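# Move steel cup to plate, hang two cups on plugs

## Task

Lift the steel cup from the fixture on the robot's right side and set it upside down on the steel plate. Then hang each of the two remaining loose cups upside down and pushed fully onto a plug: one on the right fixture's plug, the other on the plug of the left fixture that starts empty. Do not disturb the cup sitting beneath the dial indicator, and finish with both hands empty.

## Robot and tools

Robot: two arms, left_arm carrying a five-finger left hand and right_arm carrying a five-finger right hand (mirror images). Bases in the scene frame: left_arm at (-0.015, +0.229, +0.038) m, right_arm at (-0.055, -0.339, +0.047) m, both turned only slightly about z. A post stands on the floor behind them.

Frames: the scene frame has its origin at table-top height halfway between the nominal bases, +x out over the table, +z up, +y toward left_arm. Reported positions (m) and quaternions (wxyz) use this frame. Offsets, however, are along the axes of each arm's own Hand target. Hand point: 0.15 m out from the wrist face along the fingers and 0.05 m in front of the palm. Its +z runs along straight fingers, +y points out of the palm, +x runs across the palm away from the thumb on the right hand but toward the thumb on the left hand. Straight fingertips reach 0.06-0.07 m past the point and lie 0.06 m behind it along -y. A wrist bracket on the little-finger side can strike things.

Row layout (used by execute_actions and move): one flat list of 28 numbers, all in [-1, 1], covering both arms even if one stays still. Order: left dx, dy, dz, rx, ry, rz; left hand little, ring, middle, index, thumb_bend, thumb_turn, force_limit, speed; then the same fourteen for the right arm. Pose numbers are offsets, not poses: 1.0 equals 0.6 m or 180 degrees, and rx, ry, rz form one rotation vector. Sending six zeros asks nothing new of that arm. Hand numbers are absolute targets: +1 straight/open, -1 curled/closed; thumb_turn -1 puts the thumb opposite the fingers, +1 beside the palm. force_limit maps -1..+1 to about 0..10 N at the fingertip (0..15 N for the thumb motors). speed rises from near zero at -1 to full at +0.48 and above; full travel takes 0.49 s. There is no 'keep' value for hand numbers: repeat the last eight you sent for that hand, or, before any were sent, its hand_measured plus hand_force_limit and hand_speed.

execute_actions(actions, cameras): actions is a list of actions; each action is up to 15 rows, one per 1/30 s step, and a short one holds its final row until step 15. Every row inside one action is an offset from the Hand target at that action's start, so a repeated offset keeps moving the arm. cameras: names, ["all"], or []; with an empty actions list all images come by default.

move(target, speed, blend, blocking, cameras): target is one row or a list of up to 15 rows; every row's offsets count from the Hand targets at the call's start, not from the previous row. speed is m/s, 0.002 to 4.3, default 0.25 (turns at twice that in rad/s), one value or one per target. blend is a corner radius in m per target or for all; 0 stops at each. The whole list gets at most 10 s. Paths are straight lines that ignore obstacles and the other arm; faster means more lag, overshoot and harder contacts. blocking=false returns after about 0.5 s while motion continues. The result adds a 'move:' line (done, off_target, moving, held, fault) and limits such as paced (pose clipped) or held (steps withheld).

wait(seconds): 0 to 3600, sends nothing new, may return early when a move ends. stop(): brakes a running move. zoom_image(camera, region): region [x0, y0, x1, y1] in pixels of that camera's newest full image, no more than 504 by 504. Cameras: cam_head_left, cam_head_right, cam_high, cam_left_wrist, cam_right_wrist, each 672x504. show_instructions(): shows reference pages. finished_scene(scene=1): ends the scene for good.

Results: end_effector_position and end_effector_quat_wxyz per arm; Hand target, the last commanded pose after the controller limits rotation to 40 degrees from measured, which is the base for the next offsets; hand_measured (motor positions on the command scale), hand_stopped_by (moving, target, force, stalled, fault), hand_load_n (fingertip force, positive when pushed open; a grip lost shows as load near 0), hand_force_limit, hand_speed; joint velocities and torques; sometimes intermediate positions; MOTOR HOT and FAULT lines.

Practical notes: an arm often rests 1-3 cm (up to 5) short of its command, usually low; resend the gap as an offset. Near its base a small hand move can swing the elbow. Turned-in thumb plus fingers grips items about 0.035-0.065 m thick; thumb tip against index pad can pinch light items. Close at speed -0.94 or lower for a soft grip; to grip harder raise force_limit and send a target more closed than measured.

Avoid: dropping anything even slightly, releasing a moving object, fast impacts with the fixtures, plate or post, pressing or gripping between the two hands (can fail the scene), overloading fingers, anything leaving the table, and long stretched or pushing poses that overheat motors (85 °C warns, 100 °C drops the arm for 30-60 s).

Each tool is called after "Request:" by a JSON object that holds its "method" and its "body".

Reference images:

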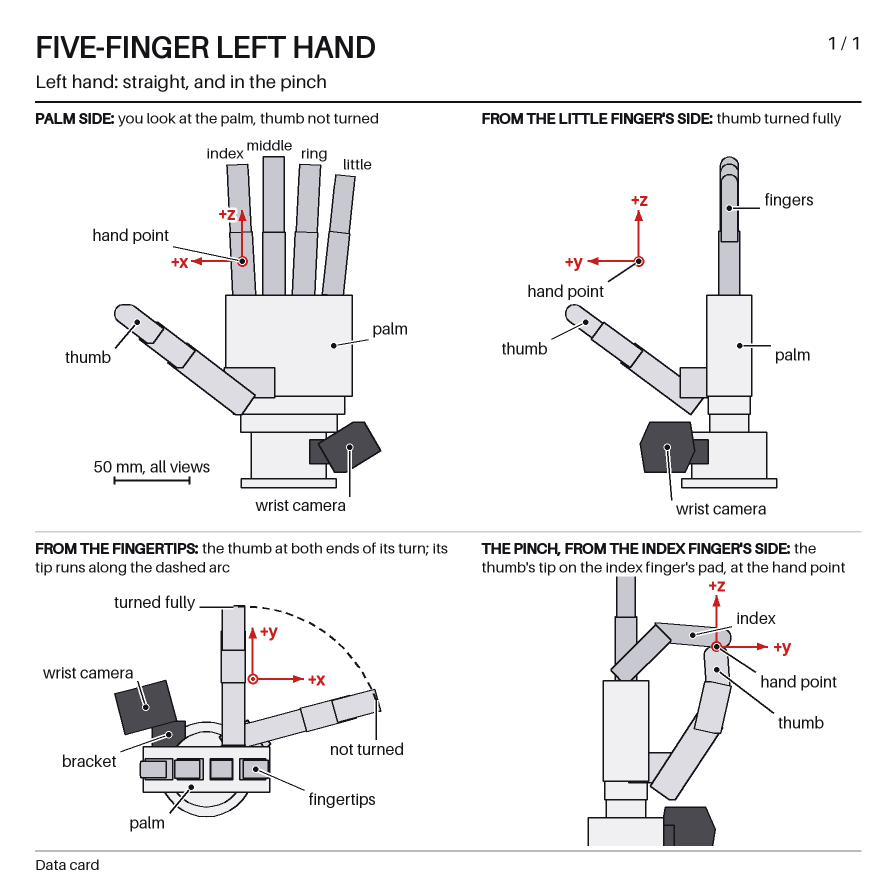

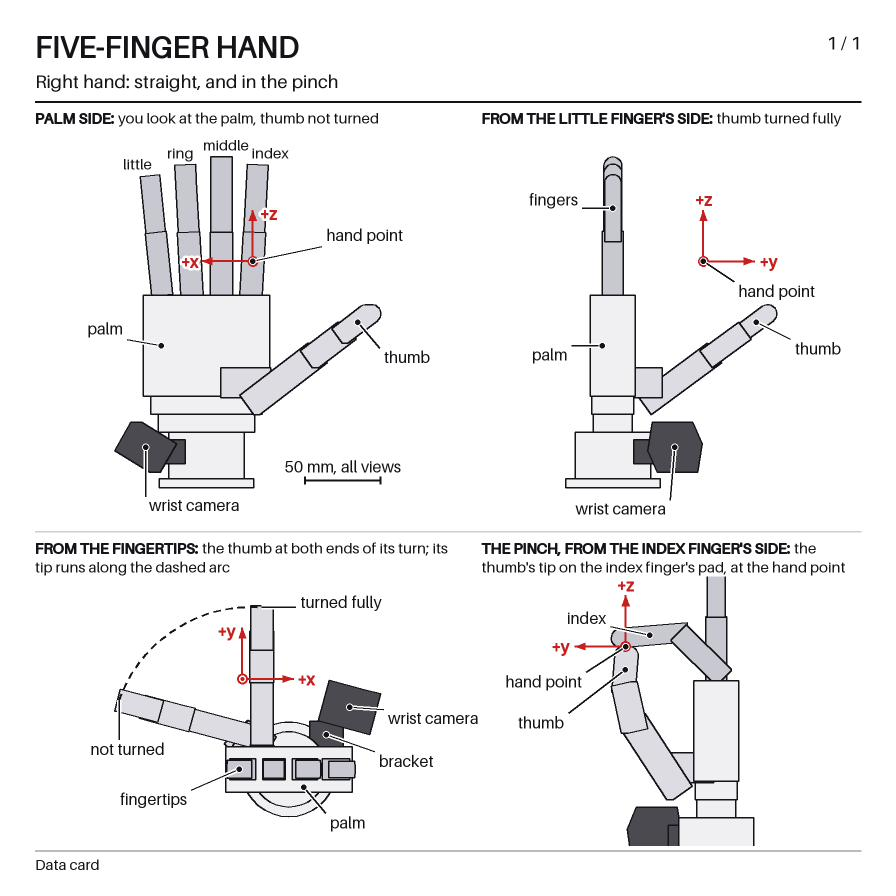

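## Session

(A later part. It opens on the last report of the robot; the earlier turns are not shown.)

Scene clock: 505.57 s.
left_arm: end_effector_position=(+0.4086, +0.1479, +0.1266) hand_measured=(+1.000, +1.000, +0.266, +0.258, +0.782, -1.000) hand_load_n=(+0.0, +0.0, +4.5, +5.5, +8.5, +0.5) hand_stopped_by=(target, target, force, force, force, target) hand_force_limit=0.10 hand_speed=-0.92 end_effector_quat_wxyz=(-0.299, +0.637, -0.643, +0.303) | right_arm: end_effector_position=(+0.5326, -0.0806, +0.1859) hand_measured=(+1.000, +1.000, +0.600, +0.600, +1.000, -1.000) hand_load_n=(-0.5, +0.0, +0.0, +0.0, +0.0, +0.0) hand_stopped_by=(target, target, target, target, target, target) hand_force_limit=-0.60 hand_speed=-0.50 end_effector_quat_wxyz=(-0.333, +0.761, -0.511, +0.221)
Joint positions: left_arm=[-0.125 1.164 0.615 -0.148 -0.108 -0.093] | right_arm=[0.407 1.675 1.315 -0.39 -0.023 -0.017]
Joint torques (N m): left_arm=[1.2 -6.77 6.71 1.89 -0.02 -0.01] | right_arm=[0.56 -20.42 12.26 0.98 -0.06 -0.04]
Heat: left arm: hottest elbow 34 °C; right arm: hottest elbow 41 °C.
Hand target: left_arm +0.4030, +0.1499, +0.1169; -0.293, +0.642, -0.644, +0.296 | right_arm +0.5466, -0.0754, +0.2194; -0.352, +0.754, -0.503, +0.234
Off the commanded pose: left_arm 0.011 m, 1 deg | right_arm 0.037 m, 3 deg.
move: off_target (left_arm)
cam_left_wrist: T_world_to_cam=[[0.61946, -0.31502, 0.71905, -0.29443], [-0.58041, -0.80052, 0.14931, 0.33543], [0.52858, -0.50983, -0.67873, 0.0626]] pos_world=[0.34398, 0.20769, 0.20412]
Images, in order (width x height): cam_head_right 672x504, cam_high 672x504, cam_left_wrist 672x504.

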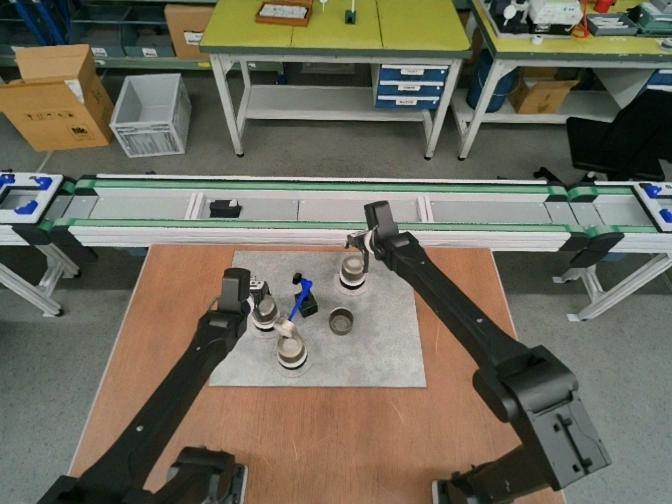

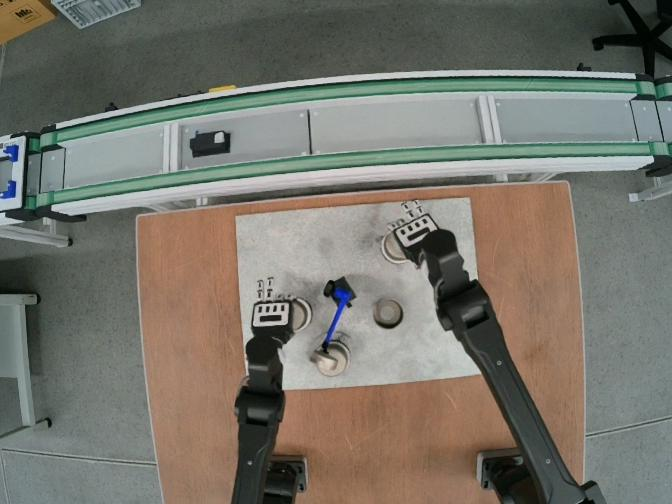

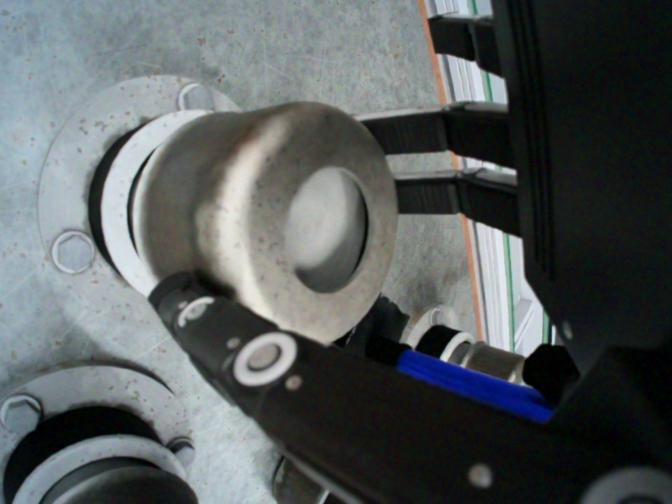

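Request:
{"method": "move", "body": {"target": [[0,0.0089,0.0076,-0.005,0,0,1,1,0.0,0.0,0.3,-1,0.1,-0.92,0,0,0,0,0,0,1,1,0.6,0.6,1,-1,-0.6,-0.5]], "speed": 0.03, "cameras": ["cam_left_wrist","cam_high","cam_head_right"]}}

Request:
{"method": "zoom_image", "body": {"camera": "cam_head_right", "region": [235, 275, 295, 345]}}

Request:
{"method": "zoom_image", "body": {"camera": "cam_left_wrist", "region": [30, 60, 430, 360]}}

Scene clock: 508.70 s.
left_arm: end_effector_position=(+0.4089, +0.1478, +0.1234) hand_measured=(+1.000, +1.000, +0.266, +0.258, +0.782, -1.000) hand_load_n=(+0.0, +0.5, +4.5, +5.5, +8.5, +0.5) hand_stopped_by=(target, target, force, force, force, target) hand_force_limit=0.10 hand_speed=-0.92 end_effector_quat_wxyz=(-0.297, +0.638, -0.643, +0.301) | right_arm: end_effector_position=(+0.5326, -0.0806, +0.1859) hand_measured=(+1.000, +1.000, +0.600, +0.600, +1.000, -1.000) hand_load_n=(+0.0, +0.0, +0.0, +0.0, +0.0, +0.0) hand_stopped_by=(target, target, target, target, target, target) hand_force_limit=-0.60 hand_speed=-0.50 end_effector_quat_wxyz=(-0.333, +0.761, -0.511, +0.221)
Joint positions: left_arm=[-0.125 1.173 0.615 -0.145 -0.108 -0.095] | right_arm=[0.407 1.675 1.315 -0.39 -0.023 -0.017]
Joint torques (N m): left_arm=[0.73 -5.89 6.87 2.14 0.09 0] | right_arm=[0.5 -20.42 12.26 0.95 -0.06 -0.05]
Heat: left arm: hottest elbow 34 °C; right arm: hottest elbow 41 °C.
Hand target: left_arm +0.4030, +0.1498, +0.1099; -0.288, +0.644, -0.646, +0.291 | right_arm +0.5466, -0.0754, +0.2194; -0.352, +0.754, -0.503, +0.234
Off the commanded pose: left_arm 0.015 m, 2 deg | right_arm 0.037 m, 3 deg.
move: off_target (left_arm)
cam_left_wrist: T_world_to_cam=[[0.6242, -0.31389, 0.71543, -0.29402], [-0.57852, -0.80115, 0.15325, 0.33486], [0.52506, -0.50954, -0.68167, 0.06203]] pos_world=[0.34468, 0.20758, 0.20132]
Images, in order (width x height): cam_head_right 672x504, cam_high 672x504, cam_left_wrist 672x504.

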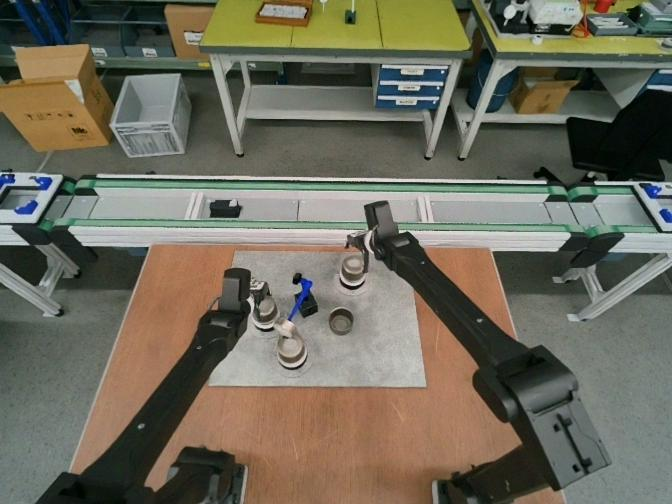

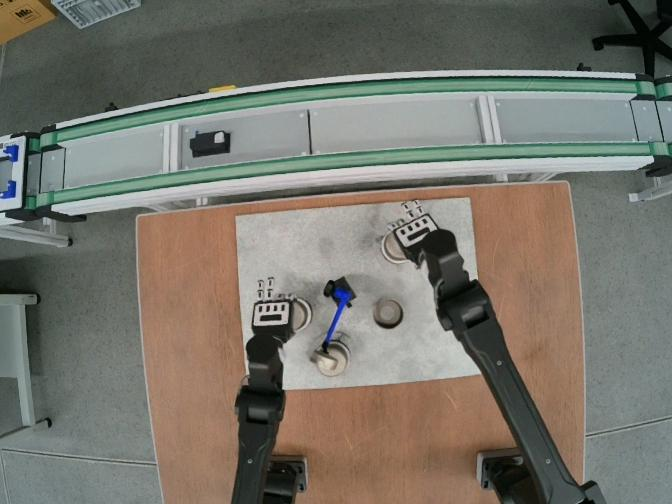

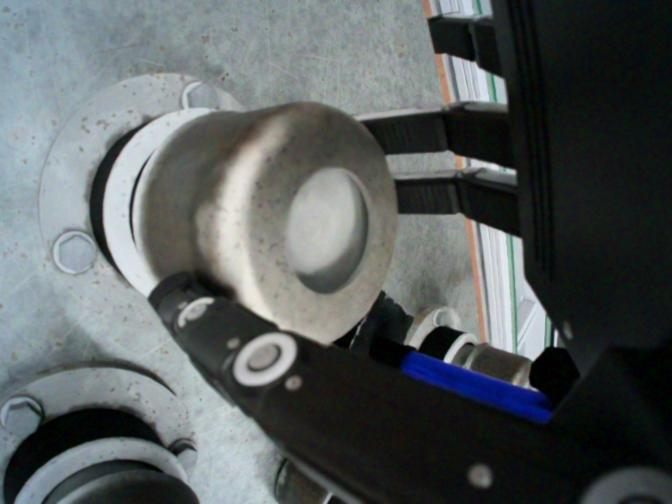

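Scaled by 7.200 from the camera's image (finer frame: 960x720).

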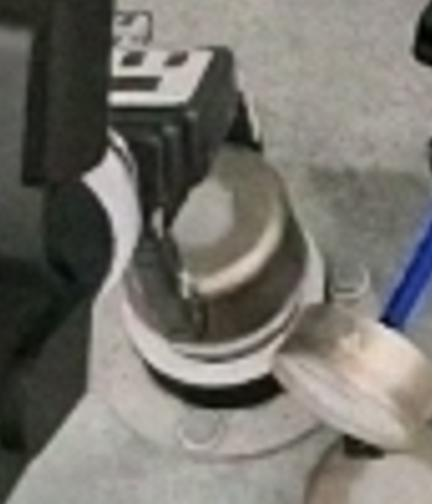

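Scaled by 1.260 from the camera's image (finer frame: 960x720).

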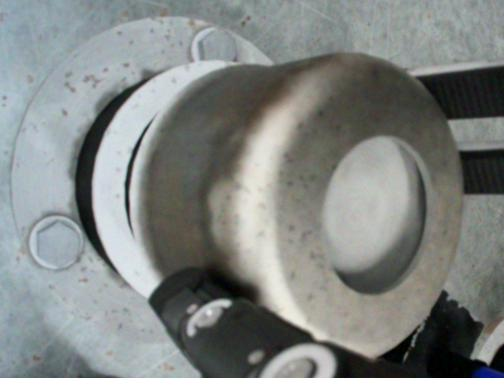

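Request:
{"method": "move", "body": {"target": [[0,0.0063,0.0054,0,0,0,1,1,0.0,0.0,0.3,-1,0.1,-0.92,0,0,0,0,0,0,1,1,0.6,0.6,1,-1,-0.6,-0.5]], "speed": 0.03, "cameras": ["cam_left_wrist","cam_head_right"]}}

Request:
{"method": "zoom_image", "body": {"camera": "cam_head_right", "region": [235, 275, 295, 345]}}

Request:
{"method": "zoom_image", "body": {"camera": "cam_left_wrist", "region": [30, 60, 430, 360]}}

Scene clock: 512.13 s.
left_arm: end_effector_position=(+0.4091, +0.1477, +0.1199) hand_measured=(+1.000, +1.000, +0.266, +0.258, +0.782, -1.000) hand_load_n=(+0.0, +0.0, +4.5, +5.0, +9.0, +0.5) hand_stopped_by=(target, target, force, force, force, target) hand_force_limit=0.10 hand_speed=-0.92 end_effector_quat_wxyz=(-0.297, +0.638, -0.643, +0.302) | right_arm: end_effector_position=(+0.5326, -0.0806, +0.1859) hand_measured=(+1.000, +1.000, +0.600, +0.600, +1.000, -1.000) hand_load_n=(+0.0, +0.0, +0.0, +0.0, +0.0, +0.0) hand_stopped_by=(target, target, target, target, target, target) hand_force_limit=-0.60 hand_speed=-0.50 end_effector_quat_wxyz=(-0.333, +0.761, -0.511, +0.221)
Joint positions: left_arm=[-0.125 1.18 0.609 -0.13 -0.108 -0.095] | right_arm=[0.407 1.675 1.315 -0.39 -0.023 -0.017]
Joint torques (N m): left_arm=[1.14 -5.83 6.6 2.15 0.04 -0.02] | right_arm=[0.5 -20.37 12.29 0.91 -0.06 -0.05]
Heat: left arm: hottest elbow 34 °C; right arm: hottest elbow 41 °C.
Hand target: left_arm +0.4030, +0.1498, +0.1051; -0.288, +0.644, -0.646, +0.291 | right_arm +0.5466, -0.0754, +0.2194; -0.352, +0.754, -0.503, +0.234
Off the commanded pose: left_arm 0.016 m, 2 deg | right_arm 0.037 m, 3 deg.
move: off_target (left_arm)
cam_left_wrist: T_world_to_cam=[[0.62319, -0.31328, 0.71658, -0.29148], [-0.57853, -0.80121, 0.15286, 0.33542], [0.52624, -0.50982, -0.68055, 0.05895]] pos_world=[0.34468, 0.20749, 0.19772]
Images, in order (width x height): cam_head_right 672x504, cam_left_wrist 672x504.

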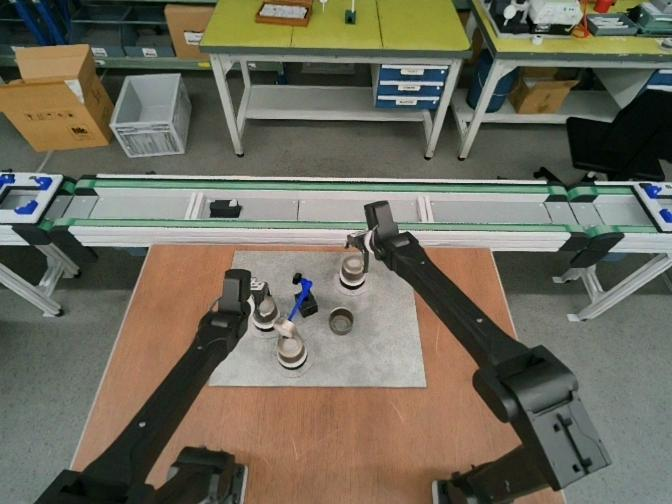

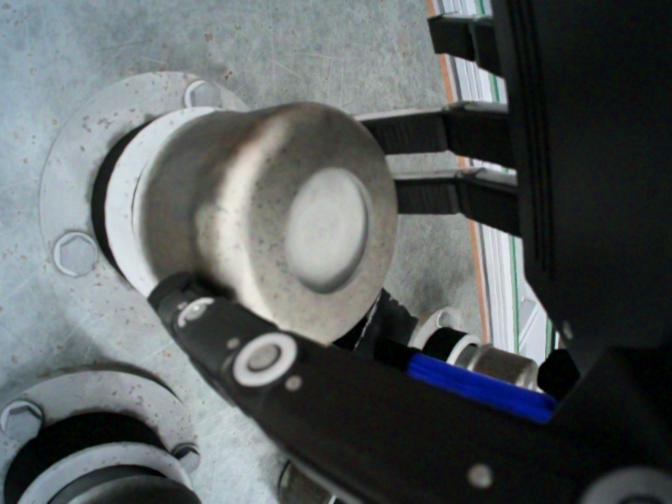

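Scaled by 7.200 from the camera's image (finer frame: 960x720).

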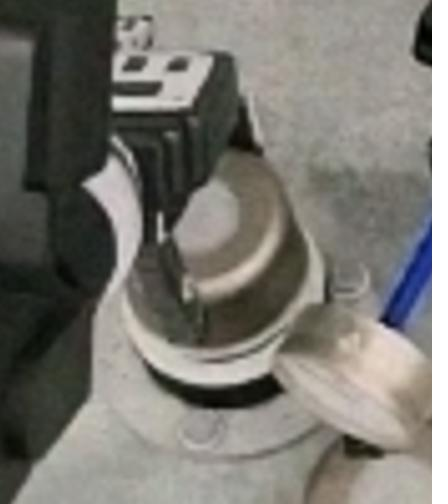

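Scaled by 1.260 from the camera's image (finer frame: 960x720).

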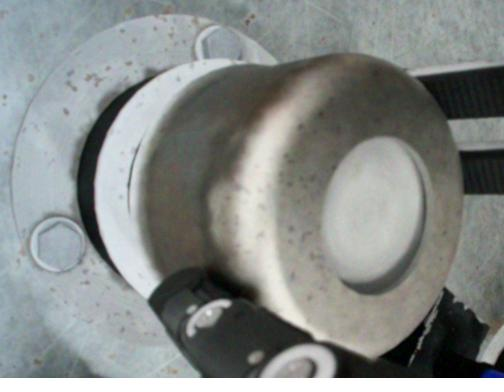

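Request:
{"method": "move", "body": {"target": [[0,0.0051,0.0043,0,0,0,1,1,0.0,0.0,0.3,-1,0.1,-0.92,0,0,0,0,0,0,1,1,0.6,0.6,1,-1,-0.6,-0.5]], "speed": 0.03, "cameras": ["cam_left_wrist","cam_head_right"]}}

Request:
{"method": "zoom_image", "body": {"camera": "cam_head_right", "region": [235, 275, 295, 345]}}

Request:
{"method": "zoom_image", "body": {"camera": "cam_left_wrist", "region": [30, 60, 430, 360]}}

Scene clock: 515.40 s.
left_arm: end_effector_position=(+0.4091, +0.1477, +0.1177) hand_measured=(+1.000, +1.000, +0.266, +0.258, +0.782, -1.000) hand_load_n=(+0.0, +0.0, +3.5, +4.5, +9.5, +0.5) hand_stopped_by=(target, target, force, force, force, target) hand_force_limit=0.10 hand_speed=-0.92 end_effector_quat_wxyz=(-0.297, +0.638, -0.643, +0.303) | right_arm: end_effector_position=(+0.5326, -0.0806, +0.1859) hand_measured=(+1.000, +1.000, +0.600, +0.600, +1.000, -1.000) hand_load_n=(+0.0, +0.0, +0.5, +0.0, +0.0, +0.0) hand_stopped_by=(target, target, target, target, target, target) hand_force_limit=-0.60 hand_speed=-0.50 end_effector_quat_wxyz=(-0.333, +0.761, -0.511, +0.221)
Joint positions: left_arm=[-0.125 1.184 0.604 -0.119 -0.108 -0.095] | right_arm=[0.407 1.675 1.315 -0.39 -0.023 -0.017]
Joint torques (N m): left_arm=[0.85 -4.84 6.22 2.29 0.06 -0.02] | right_arm=[0.56 -20.42 12.29 0.99 -0.06 -0.05]
Heat: left arm: hottest elbow 34 °C; right arm: hottest elbow 41 °C.
Hand target: left_arm +0.4027, +0.1498, +0.1009; -0.288, +0.644, -0.646, +0.291 | right_arm +0.5466, -0.0754, +0.2194; -0.352, +0.754, -0.503, +0.234
Off the commanded pose: left_arm 0.018 m, 2 deg | right_arm 0.037 m, 3 deg.
move: off_target (left_arm)
cam_left_wrist: T_world_to_cam=[[0.62185, -0.31317, 0.7178, -0.28957], [-0.57888, -0.80112, 0.15198, 0.33599], [0.52745, -0.51002, -0.67946, 0.05685]] pos_world=[0.34458, 0.20749, 0.19542]
Images, in order (width x height): cam_head_right 672x504, cam_left_wrist 672x504.

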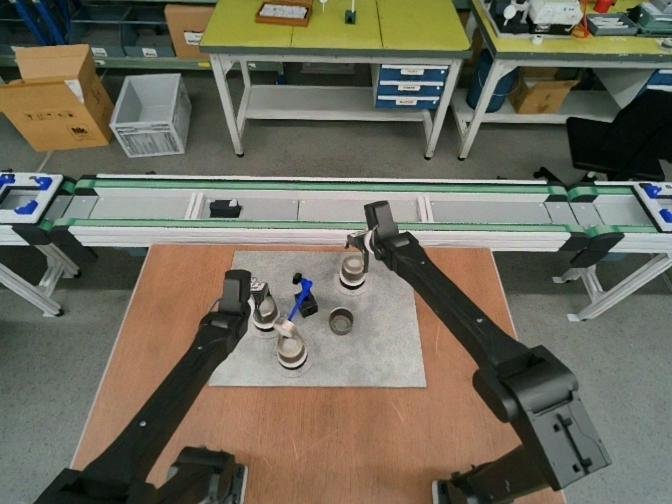

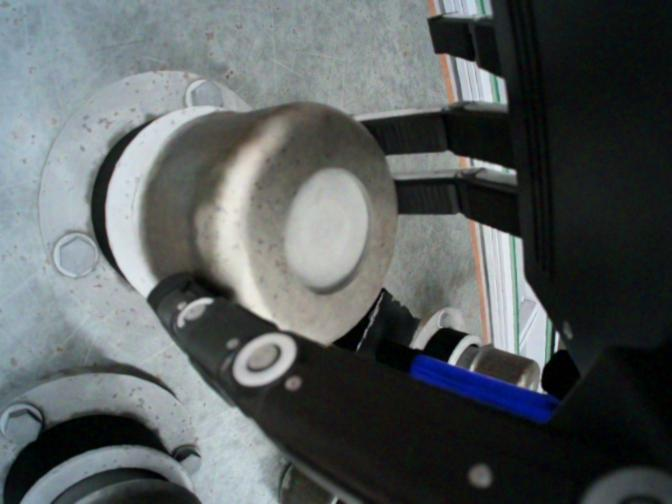

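Scaled by 7.200 from the camera's image (finer frame: 960x720).

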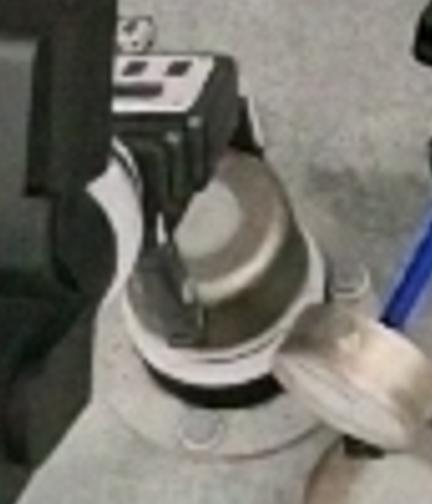

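Scaled by 1.260 from the camera's image (finer frame: 960x720).

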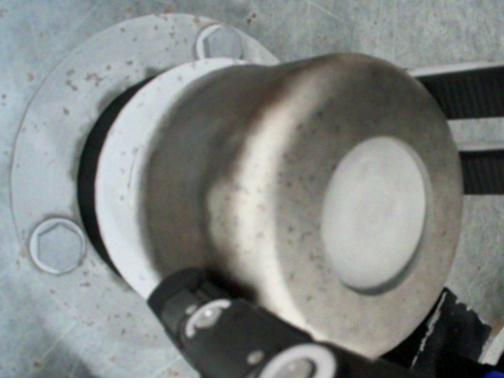

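Request:
{"method": "move", "body": {"target": [[0,0.0051,0.0043,0,0,0,1,1,0.0,0.0,0.3,-1,0.1,-0.92,0,0,0,0,0,0,1,1,0.6,0.6,1,-1,-0.6,-0.5]], "speed": 0.03, "cameras": ["cam_left_wrist","cam_head_right"]}}

Request:
{"method": "zoom_image", "body": {"camera": "cam_left_wrist", "region": [30, 60, 430, 360]}}

Scene clock: 517.77 s.
left_arm: end_effector_position=(+0.4092, +0.1477, +0.1169) hand_measured=(+1.000, +1.000, +0.266, +0.258, +0.782, -1.000) hand_load_n=(+0.0, +0.0, +3.0, +3.5, +10.0, +0.5) hand_stopped_by=(target, target, force, force, force, target) hand_force_limit=0.10 hand_speed=-0.92 end_effector_quat_wxyz=(-0.299, +0.637, -0.642, +0.305) | right_arm: end_effector_position=(+0.5326, -0.0806, +0.1859) hand_measured=(+1.000, +1.000, +0.600, +0.600, +1.000, -1.000) hand_load_n=(+0.0, -0.5, +0.0, +0.0, +0.0, +0.0) hand_stopped_by=(target, target, target, target, target, target) hand_force_limit=-0.60 hand_speed=-0.50 end_effector_quat_wxyz=(-0.333, +0.761, -0.511, +0.221)
Joint positions: left_arm=[-0.125 1.184 0.598 -0.108 -0.108 -0.095] | right_arm=[0.407 1.675 1.315 -0.39 -0.023 -0.017]
Joint torques (N m): left_arm=[1.55 -5.13 6.41 2.4 0.1 0.05] | right_arm=[0.44 -20.42 12.27 0.98 -0.06 -0.04]
Heat: left arm: hottest elbow 33 °C; right arm: hottest elbow 41 °C.
Hand target: left_arm +0.4026, +0.1498, +0.0968; -0.288, +0.644, -0.646, +0.291 | right_arm +0.5466, -0.0754, +0.2194; -0.352, +0.754, -0.503, +0.234
Off the commanded pose: left_arm 0.021 m, 2 deg | right_arm 0.037 m, 3 deg.
move: off_target (left_arm)
cam_left_wrist: T_world_to_cam=[[0.61781, -0.31249, 0.72157, -0.28784], [-0.57971, -0.801, 0.14946, 0.33679], [0.53128, -0.51063, -0.67602, 0.05437]] pos_world=[0.34418, 0.20758, 0.19412]
Images, in order (width x height): cam_head_right 672x504, cam_left_wrist 672x504.

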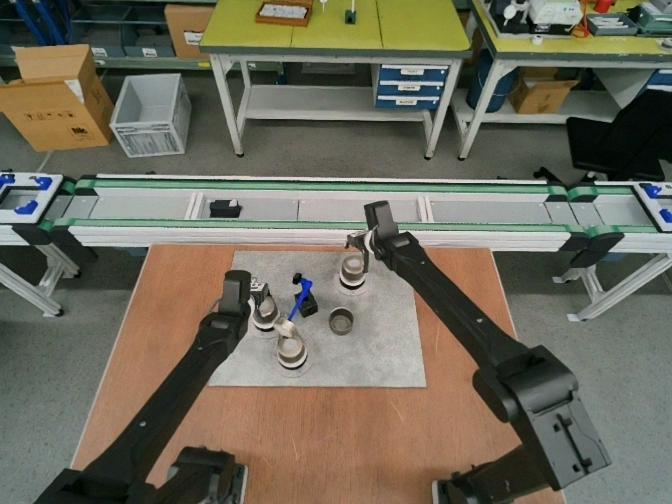

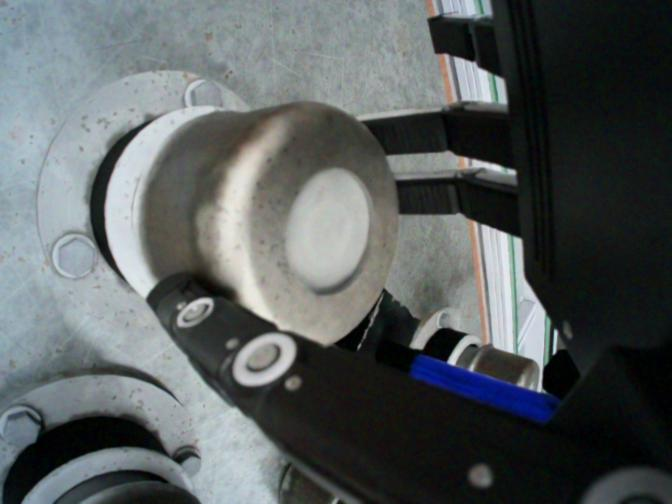

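Scaled by 1.260 from the camera's image (finer frame: 960x720).

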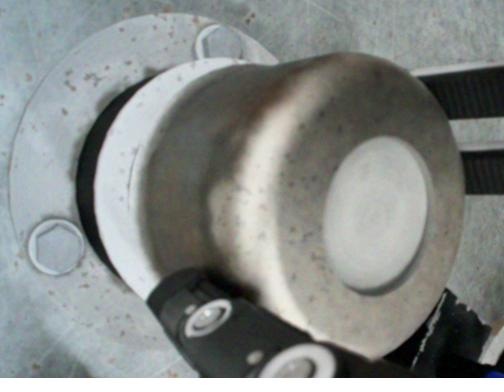

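Request:
{"method": "move", "body": {"target": [[0,-0.0152,-0.013,0,0,0,1,1,0.0,0.0,0.3,-1,0.1,-0.92,0,0,0,0,0,0,1,1,0.6,0.6,1,-1,-0.6,-0.5]], "speed": 0.03, "cameras": ["cam_left_wrist"]}}

Request:
{"method": "zoom_image", "body": {"camera": "cam_left_wrist", "region": [30, 60, 430, 360]}}

Scene clock: 523.87 s.
left_arm: end_effector_position=(+0.4084, +0.1478, +0.1166) hand_measured=(+1.000, +1.000, +0.266, +0.258, +0.782, -1.000) hand_load_n=(+0.0, +0.0, +4.5, +5.5, +8.5, +0.5) hand_stopped_by=(target, target, force, force, force, target) hand_force_limit=0.10 hand_speed=-0.92 end_effector_quat_wxyz=(-0.298, +0.638, -0.642, +0.304) | right_arm: end_effector_position=(+0.5326, -0.0806, +0.1859) hand_measured=(+1.000, +1.000, +0.600, +0.600, +1.000, -1.000) hand_load_n=(+0.0, -0.5, +0.0, +0.0, +0.0, +0.5) hand_stopped_by=(target, target, target, target, target, target) hand_force_limit=-0.60 hand_speed=-0.50 end_effector_quat_wxyz=(-0.333, +0.761, -0.511, +0.221)
Joint positions: left_arm=[-0.125 1.183 0.598 -0.111 -0.108 -0.096] | right_arm=[0.407 1.675 1.315 -0.39 -0.023 -0.017]
Joint torques (N m): left_arm=[1.38 -6.65 7.8 0.69 0 0.09] | right_arm=[0.5 -20.48 12.29 0.98 -0.06 -0.05]
Heat: left arm: hottest elbow 33 °C; right arm: hottest elbow 41 °C.
Hand target: left_arm +0.4029, +0.1498, +0.1089; -0.288, +0.644, -0.646, +0.291 | right_arm +0.5466, -0.0754, +0.2194; -0.352, +0.754, -0.503, +0.234
Off the commanded pose: left_arm 0.010 m, 2 deg | right_arm 0.037 m, 3 deg.
move: done
cam_left_wrist: T_world_to_cam=[[0.62019, -0.31174, 0.71985, -0.2881], [-0.57862, -0.80141, 0.15146, 0.33584], [0.52968, -0.51045, -0.6774, 0.05535]] pos_world=[0.34368, 0.20758, 0.19401]

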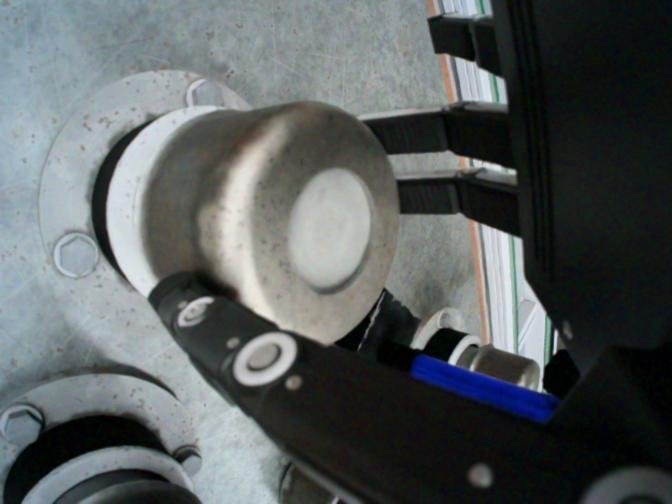

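Scaled by 1.260 from the camera's image (finer frame: 960x720).

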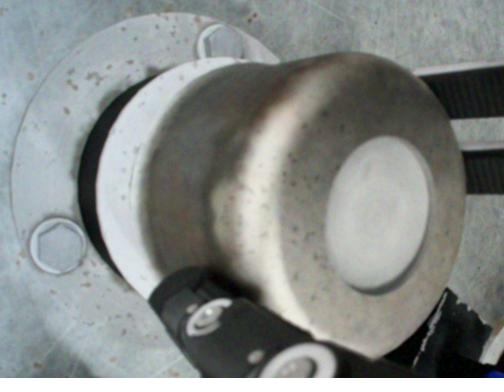

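Request:
{"method": "move", "body": {"target": [[0,0,0,0,0,0,1,1,0.9,0.9,1,-1,0.1,-0.7,0,0,0,0,0,0,1,1,0.6,0.6,1,-1,-0.6,-0.5]], "speed": 0.03, "cameras": ["cam_left_wrist","cam_head_right"]}}

Request:
{"method": "zoom_image", "body": {"camera": "cam_head_right", "region": [235, 275, 295, 345]}}

Scene clock: 527.03 s.
left_arm: end_effector_position=(+0.4045, +0.1483, +0.1136) hand_measured=(+1.000, +1.000, +0.900, +0.900, +1.000, -1.000) hand_load_n=(+0.0, +0.0, +0.0, +0.0, +0.0, +0.0) hand_stopped_by=(target, target, target, target, target, target) hand_force_limit=0.10 hand_speed=-0.70 end_effector_quat_wxyz=(-0.293, +0.640, -0.645, +0.297) | right_arm: end_effector_position=(+0.5326, -0.0806, +0.1859) hand_measured=(+1.000, +1.000, +0.600, +0.600, +1.000, -1.000) hand_load_n=(+0.0, +0.0, +0.0, +0.0, +0.0, +0.0) hand_stopped_by=(target, target, target, target, target, target) hand_force_limit=-0.60 hand_speed=-0.50 end_effector_quat_wxyz=(-0.333, +0.761, -0.511, +0.221)
Joint positions: left_arm=[-0.125 1.183 0.598 -0.129 -0.108 -0.097] | right_arm=[0.407 1.675 1.315 -0.39 -0.023 -0.017]
Joint torques (N m): left_arm=[1.73 -6.71 7.68 1.39 0.02 0.05] | right_arm=[0.56 -20.42 12.27 0.95 -0.06 -0.05]
Heat: left arm: hottest elbow 33 °C; right arm: hottest elbow 41 °C.
Hand target: left_arm +0.4029, +0.1499, +0.1088; -0.288, +0.644, -0.646, +0.291 | right_arm +0.5466, -0.0754, +0.2194; -0.352, +0.754, -0.503, +0.234
Off the commanded pose: left_arm 0.005 m, 1 deg | right_arm 0.037 m, 3 deg.
move: done
cam_left_wrist: T_world_to_cam=[[0.63291, -0.31333, 0.70799, -0.28686], [-0.5757, -0.8019, 0.15976, 0.33249], [0.51768, -0.50871, -0.68791, 0.06141]] pos_world=[0.34118, 0.20799, 0.19222]
Images, in order (width x height): cam_head_right 672x504, cam_left_wrist 672x504.

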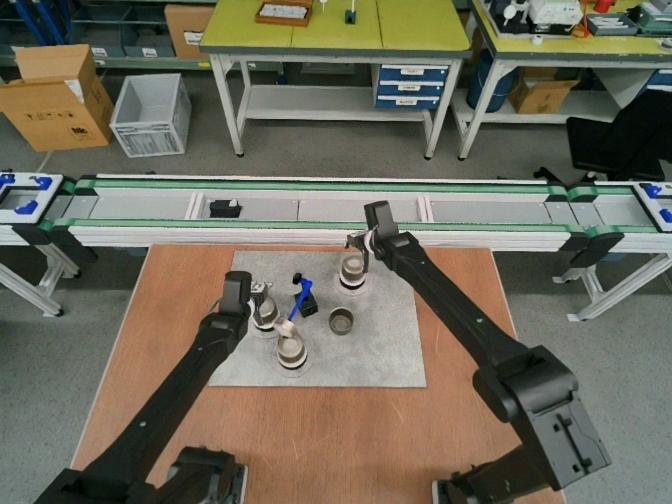

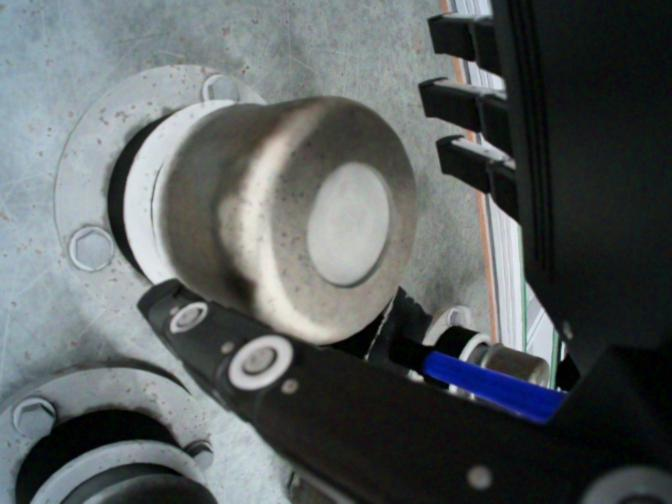

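Scaled by 7.200 from the camera's image (finer frame: 960x720).

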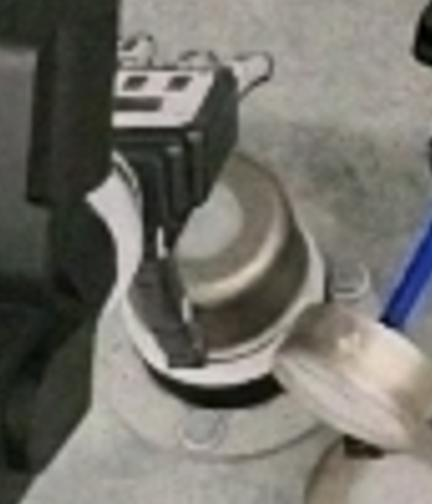

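Request:
{"method": "move", "body": {"target": [[0,-0.1067,-0.1058,0,0,0,1,1,0.9,0.9,1,-1,0.1,-0.7,0,0,0,0,0,0,1,1,0.6,0.6,1,-1,-0.6,-0.5],[-0.15,0.0067,-0.2837,0,0,0,1,1,0.9,0.9,1,-1,0.1,-0.7,0,0,0,0,0,0,1,1,0.6,0.6,1,-1,-0.6,-0.5]], "speed": [0.06,0.12], "cameras": ["all"]}}

Request:
{"method": "zoom_image", "body": {"camera": "cam_head_right", "region": [235, 275, 325, 375]}}

Request:
{"method": "zoom_image", "body": {"camera": "cam_high", "region": [260, 280, 410, 400]}}

Scene clock: 533.43 s.
left_arm: end_effector_position=(+0.2778, +0.2397, +0.2252) hand_measured=(+1.000, +1.000, +0.900, +0.900, +1.000, -1.000) hand_load_n=(+0.0, +0.0, +0.0, +0.0, +0.0, +0.0) hand_stopped_by=(target, target, target, target, target, target) hand_force_limit=0.10 hand_speed=-0.70 end_effector_quat_wxyz=(-0.294, +0.643, -0.643, +0.296) | right_arm: end_effector_position=(+0.5326, -0.0806, +0.1859) hand_measured=(+1.000, +1.000, +0.600, +0.600, +1.000, -1.000) hand_load_n=(+0.0, -0.5, +0.0, +0.0, +0.0, +0.0) hand_stopped_by=(target, target, target, target, target, target) hand_force_limit=-0.60 hand_speed=-0.50 end_effector_quat_wxyz=(-0.333, +0.761, -0.511, +0.221)
Joint positions: left_arm=[0.255 0.618 0.625 -0.73 0.175 0.148] | right_arm=[0.407 1.675 1.315 -0.39 -0.023 -0.017]
Joint torques (N m): left_arm=[1.14 -1.9 8.14 1.47 0.35 0.14] | right_arm=[0.56 -20.37 12.29 0.96 -0.05 -0.04]
Heat: left arm: hottest elbow 33 °C; right arm: hottest elbow 41 °C.
Hand target: left_arm +0.2734, +0.2406, +0.2188; -0.289, +0.644, -0.646, +0.291 | right_arm +0.5466, -0.0754, +0.2194; -0.352, +0.754, -0.503, +0.234
Off the commanded pose: left_arm 0.008 m, 1 deg | right_arm 0.037 m, 3 deg.
move: done
cam_left_wrist: T_world_to_cam=[[0.63519, -0.30874, 0.70796, -0.25876], [-0.57049, -0.80545, 0.1606, 0.31415], [0.52064, -0.5059, -0.68775, 0.24875]] pos_world=[0.21408, 0.29898, 0.30382]
cam_right_wrist: T_world_to_cam=[[-0.48148, -0.49994, -0.71989, 0.35302], [-0.82376, 0.53865, 0.17687, 0.44493], [0.29934, 0.67817, -0.67118, 0.13601]] pos_world=[0.49578, -0.1554, 0.26673]

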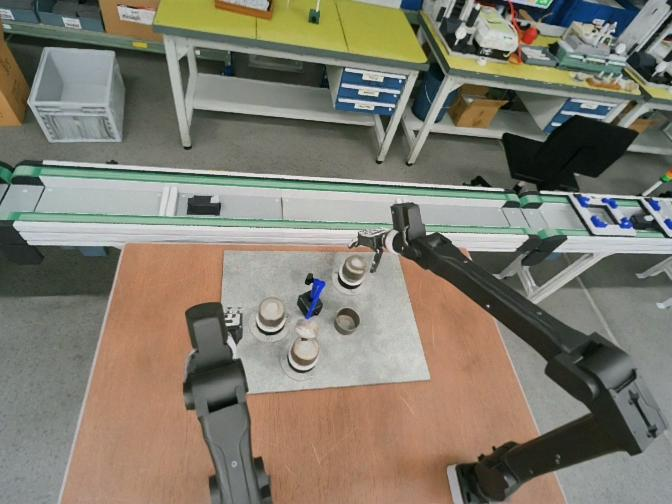

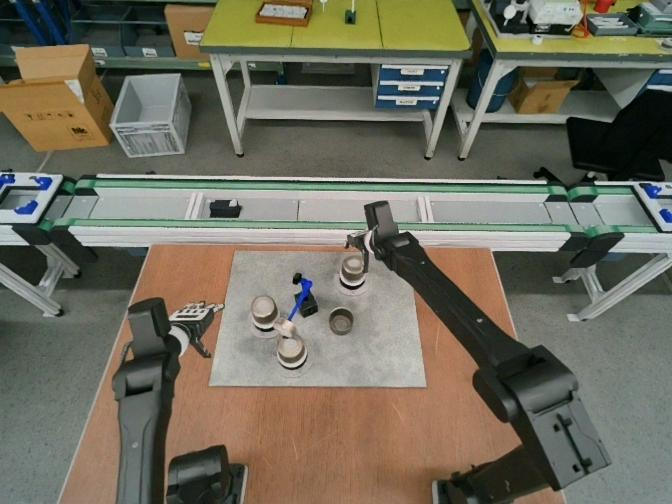

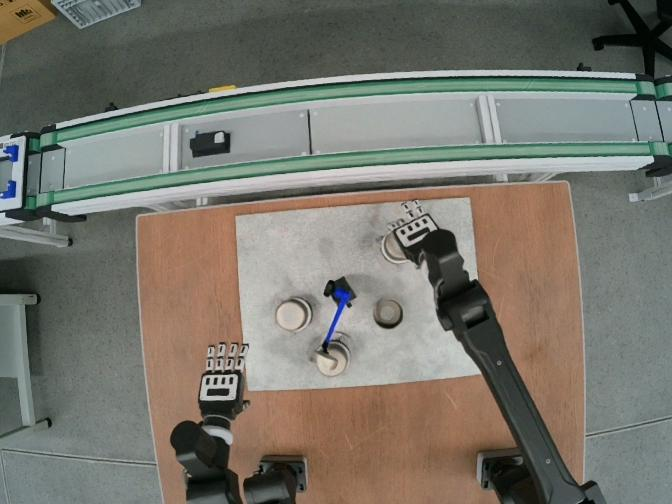

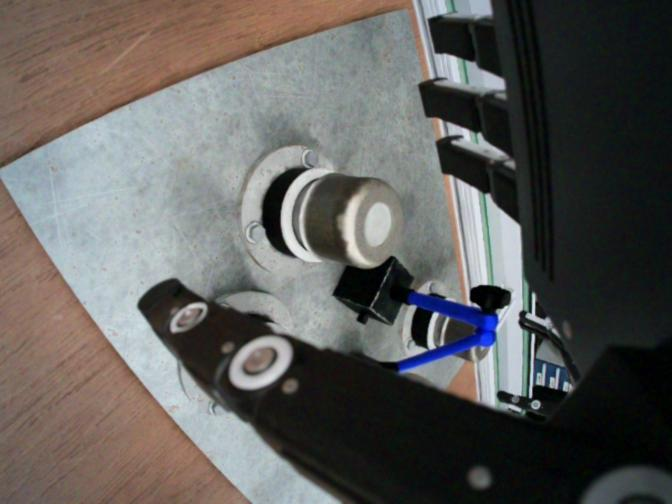

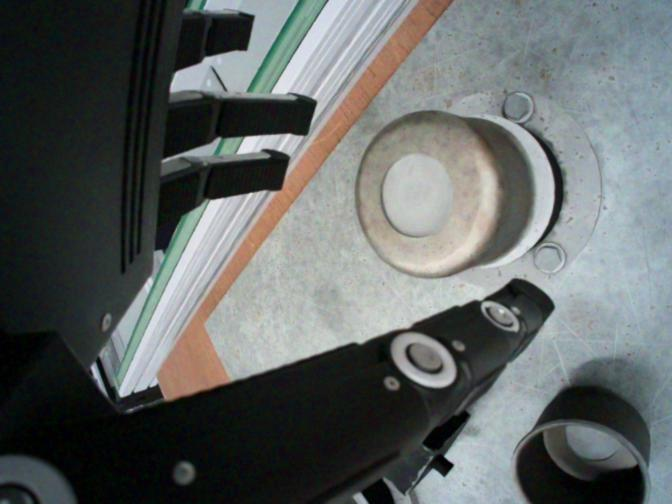

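Scaled by 5.040 from the camera's image (finer frame: 960x720).

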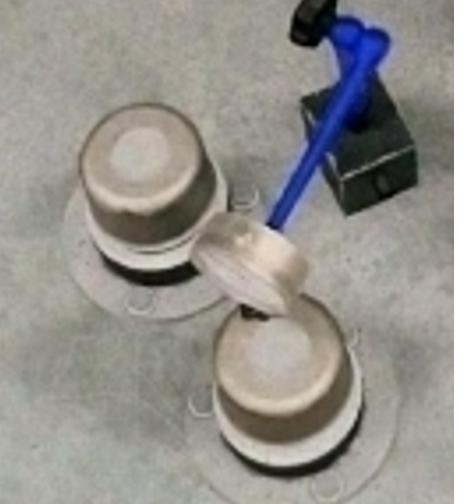

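Scaled by 3.360 from the camera's image (finer frame: 960x720).

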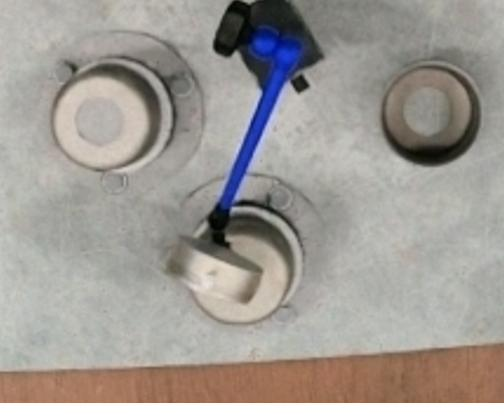

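Request:
{"method": "move", "body": {"target": [[0,0,0,0,0,0,1,1,0.9,0.9,1,-1,0.1,-0.7,-0.0257,0.0109,0.037,0,0,0,1,0.6,0.6,0.6,1,-1,-0.6,-0.5]], "speed": 0.06, "cameras": ["cam_right_wrist"]}}

Scene clock: 588.20 s.
left_arm: end_effector_position=(+0.2778, +0.2397, +0.2252) hand_measured=(+1.000, +1.000, +0.900, +0.900, +1.000, -1.000) hand_load_n=(-0.5, +0.0, +0.0, +0.0, +0.0, +0.0) hand_stopped_by=(target, target, target, target, target, target) hand_force_limit=0.10 hand_speed=-0.70 end_effector_quat_wxyz=(-0.294, +0.642, -0.643, +0.296) | right_arm: end_effector_position=(+0.5313, -0.0697, +0.1850) hand_measured=(+1.000, +0.600, +0.600, +0.600, +1.000, -1.000) hand_load_n=(+0.0, -0.5, +0.0, +0.0, +0.0, -0.5) hand_stopped_by=(target, target, target, target, target, target) hand_force_limit=-0.60 hand_speed=-0.50 end_effector_quat_wxyz=(-0.332, +0.763, -0.508, +0.223)
Joint positions: left_arm=[0.255 0.618 0.625 -0.73 0.175 0.148] | right_arm=[0.428 1.683 1.323 -0.39 -0.007 -0.011]
Joint torques (N m): left_arm=[0.97 -1.26 8.29 1.55 0.41 0.14] | right_arm=[1.14 -17.03 12.22 2.29 0.15 0.06]
Heat: left arm: hottest elbow 32 °C; right arm: hottest elbow 42 °C.
Hand target: left_arm +0.2734, +0.2406, +0.2189; -0.288, +0.644, -0.646, +0.291 | right_arm +0.5527, -0.0565, +0.2002; -0.351, +0.754, -0.503, +0.234
Off the commanded pose: left_arm 0.008 m, 1 deg | right_arm 0.029 m, 3 deg.
move: off_target (right_arm)
cam_right_wrist: T_world_to_cam=[[-0.477, -0.50668, -0.71816, 0.35403], [-0.827, 0.53538, 0.17157, 0.44068], [0.29756, 0.67575, -0.6744, 0.12986]] pos_world=[0.49467, -0.1443, 0.26622]

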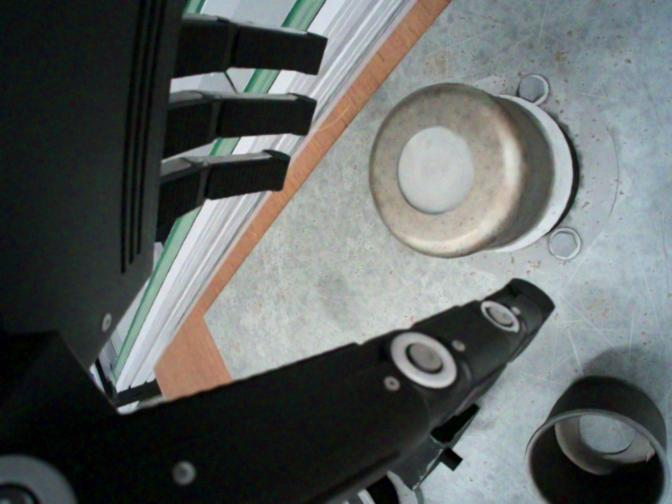

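Request:
{"method": "move", "body": {"target": [[0,0,0,0,0,0,1,1,0.9,0.9,1,-1,0.1,-0.7,-0.002,0.1285,0.0805,0,0,0,1,0.6,0.6,0.6,1,-1,-0.6,-0.5]], "speed": 0.06, "cameras": ["cam_right_wrist"]}}

Scene clock: 594.13 s.
left_arm: end_effector_position=(+0.2778, +0.2397, +0.2252) hand_measured=(+1.000, +1.000, +0.900, +0.900, +1.000, -1.000) hand_load_n=(+0.0, +0.0, +0.0, +0.0, -0.5, +0.0) hand_stopped_by=(target, target, target, target, target, target) hand_force_limit=0.10 hand_speed=-0.70 end_effector_quat_wxyz=(-0.294, +0.642, -0.643, +0.296) | right_arm: end_effector_position=(+0.5407, -0.0663, +0.1208) hand_measured=(+1.000, +0.600, +0.600, +0.600, +1.000, -1.000) hand_load_n=(+0.0, +0.0, +0.0, +0.0, +0.0, +0.0) hand_stopped_by=(target, target, target, target, target, target) hand_force_limit=-0.60 hand_speed=-0.50 end_effector_quat_wxyz=(-0.350, +0.754, -0.503, +0.236)
Joint positions: left_arm=[0.255 0.618 0.625 -0.73 0.175 0.148] | right_arm=[0.428 1.762 1.22 -0.156 -0.005 -0.01]
Joint torques (N m): left_arm=[0.97 -1.67 8.06 1.42 0.36 0.15] | right_arm=[1.38 -17.85 7.69 2.36 0.15 0.07]
Heat: left arm: hottest elbow 32 °C; right arm: hottest elbow 44 °C.
Hand target: left_arm +0.2734, +0.2406, +0.2189; -0.288, +0.644, -0.646, +0.291 | right_arm +0.5405, -0.0602, +0.1101; -0.352, +0.754, -0.503, +0.234
Off the commanded pose: left_arm 0.008 m, 1 deg | right_arm 0.012 m, 0 deg.
move: off_target (right_arm)
cam_right_wrist: T_world_to_cam=[[-0.44313, -0.49195, -0.74942, 0.30053], [-0.83332, 0.53423, 0.14206, 0.46454], [0.33047, 0.68745, -0.64668, 0.0611]] pos_world=[0.5001, -0.14233, 0.19874]

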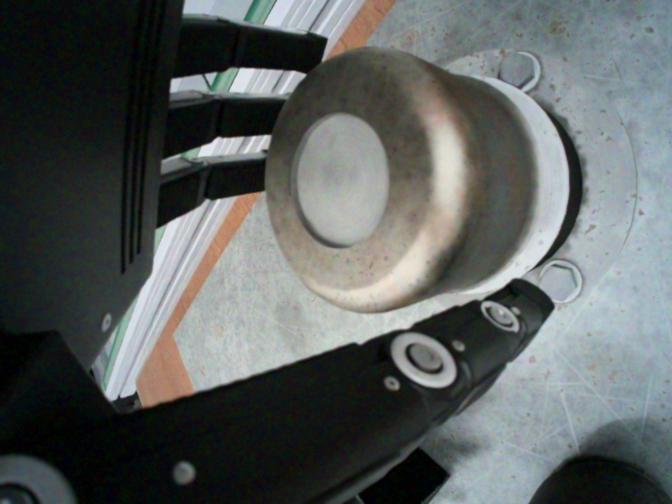

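Request:
{"method": "move", "body": {"target": [[0,0,0,0,0,0,1,1,0.9,0.9,1,-1,0.1,-0.7,-0.0013,0.0588,0.0522,0,0,0,1,0.6,0.6,0.6,1,-1,-0.6,-0.5]], "speed": 0.05, "cameras": ["cam_right_wrist"]}}

Scene clock: 598.10 s.
left_arm: end_effector_position=(+0.2778, +0.2397, +0.2252) hand_measured=(+1.000, +1.000, +0.900, +0.900, +1.000, -1.000) hand_load_n=(+0.0, +0.0, +0.0, +0.0, +0.0, +0.0) hand_stopped_by=(target, target, target, target, target, target) hand_force_limit=0.10 hand_speed=-0.70 end_effector_quat_wxyz=(-0.294, +0.642, -0.643, +0.296) | right_arm: end_effector_position=(+0.5476, -0.0637, +0.0836) hand_measured=(+1.000, +0.600, +0.600, +0.600, +1.000, -1.000) hand_load_n=(+0.0, +0.0, +0.0, +0.0, +0.0, +0.0) hand_stopped_by=(target, target, target, target, target, target) hand_force_limit=-0.60 hand_speed=-0.50 end_effector_quat_wxyz=(-0.358, +0.750, -0.501, +0.242)
Joint positions: left_arm=[0.255 0.618 0.625 -0.73 0.175 0.148] | right_arm=[0.428 1.828 1.189 -0.038 -0.004 -0.008]
Joint torques (N m): left_arm=[1.2 -0.97 8.24 1.65 0.35 0.1] | right_arm=[1.61 -17.49 6.79 2.18 0.16 0.07]
Heat: left arm: hottest elbow 32 °C; right arm: hottest elbow 43 °C.
Hand target: left_arm +0.2734, +0.2406, +0.2189; -0.288, +0.644, -0.646, +0.291 | right_arm +0.5414, -0.0589, +0.0628; -0.351, +0.754, -0.503, +0.234
Off the commanded pose: left_arm 0.008 m, 1 deg | right_arm 0.022 m, 1 deg.
move: off_target (right_arm)
cam_right_wrist: T_world_to_cam=[[-0.42924, -0.48482, -0.76204, 0.27094], [-0.83501, 0.53461, 0.13022, 0.47611], [0.34426, 0.6922, -0.6343, 0.02465]] pos_world=[0.50537, -0.14024, 0.16011]

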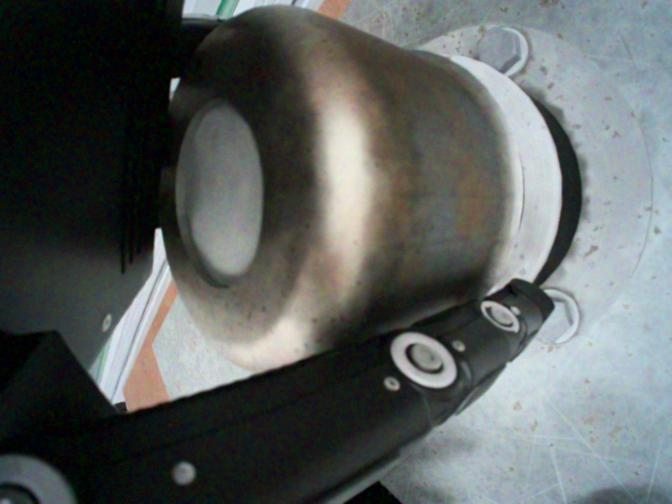

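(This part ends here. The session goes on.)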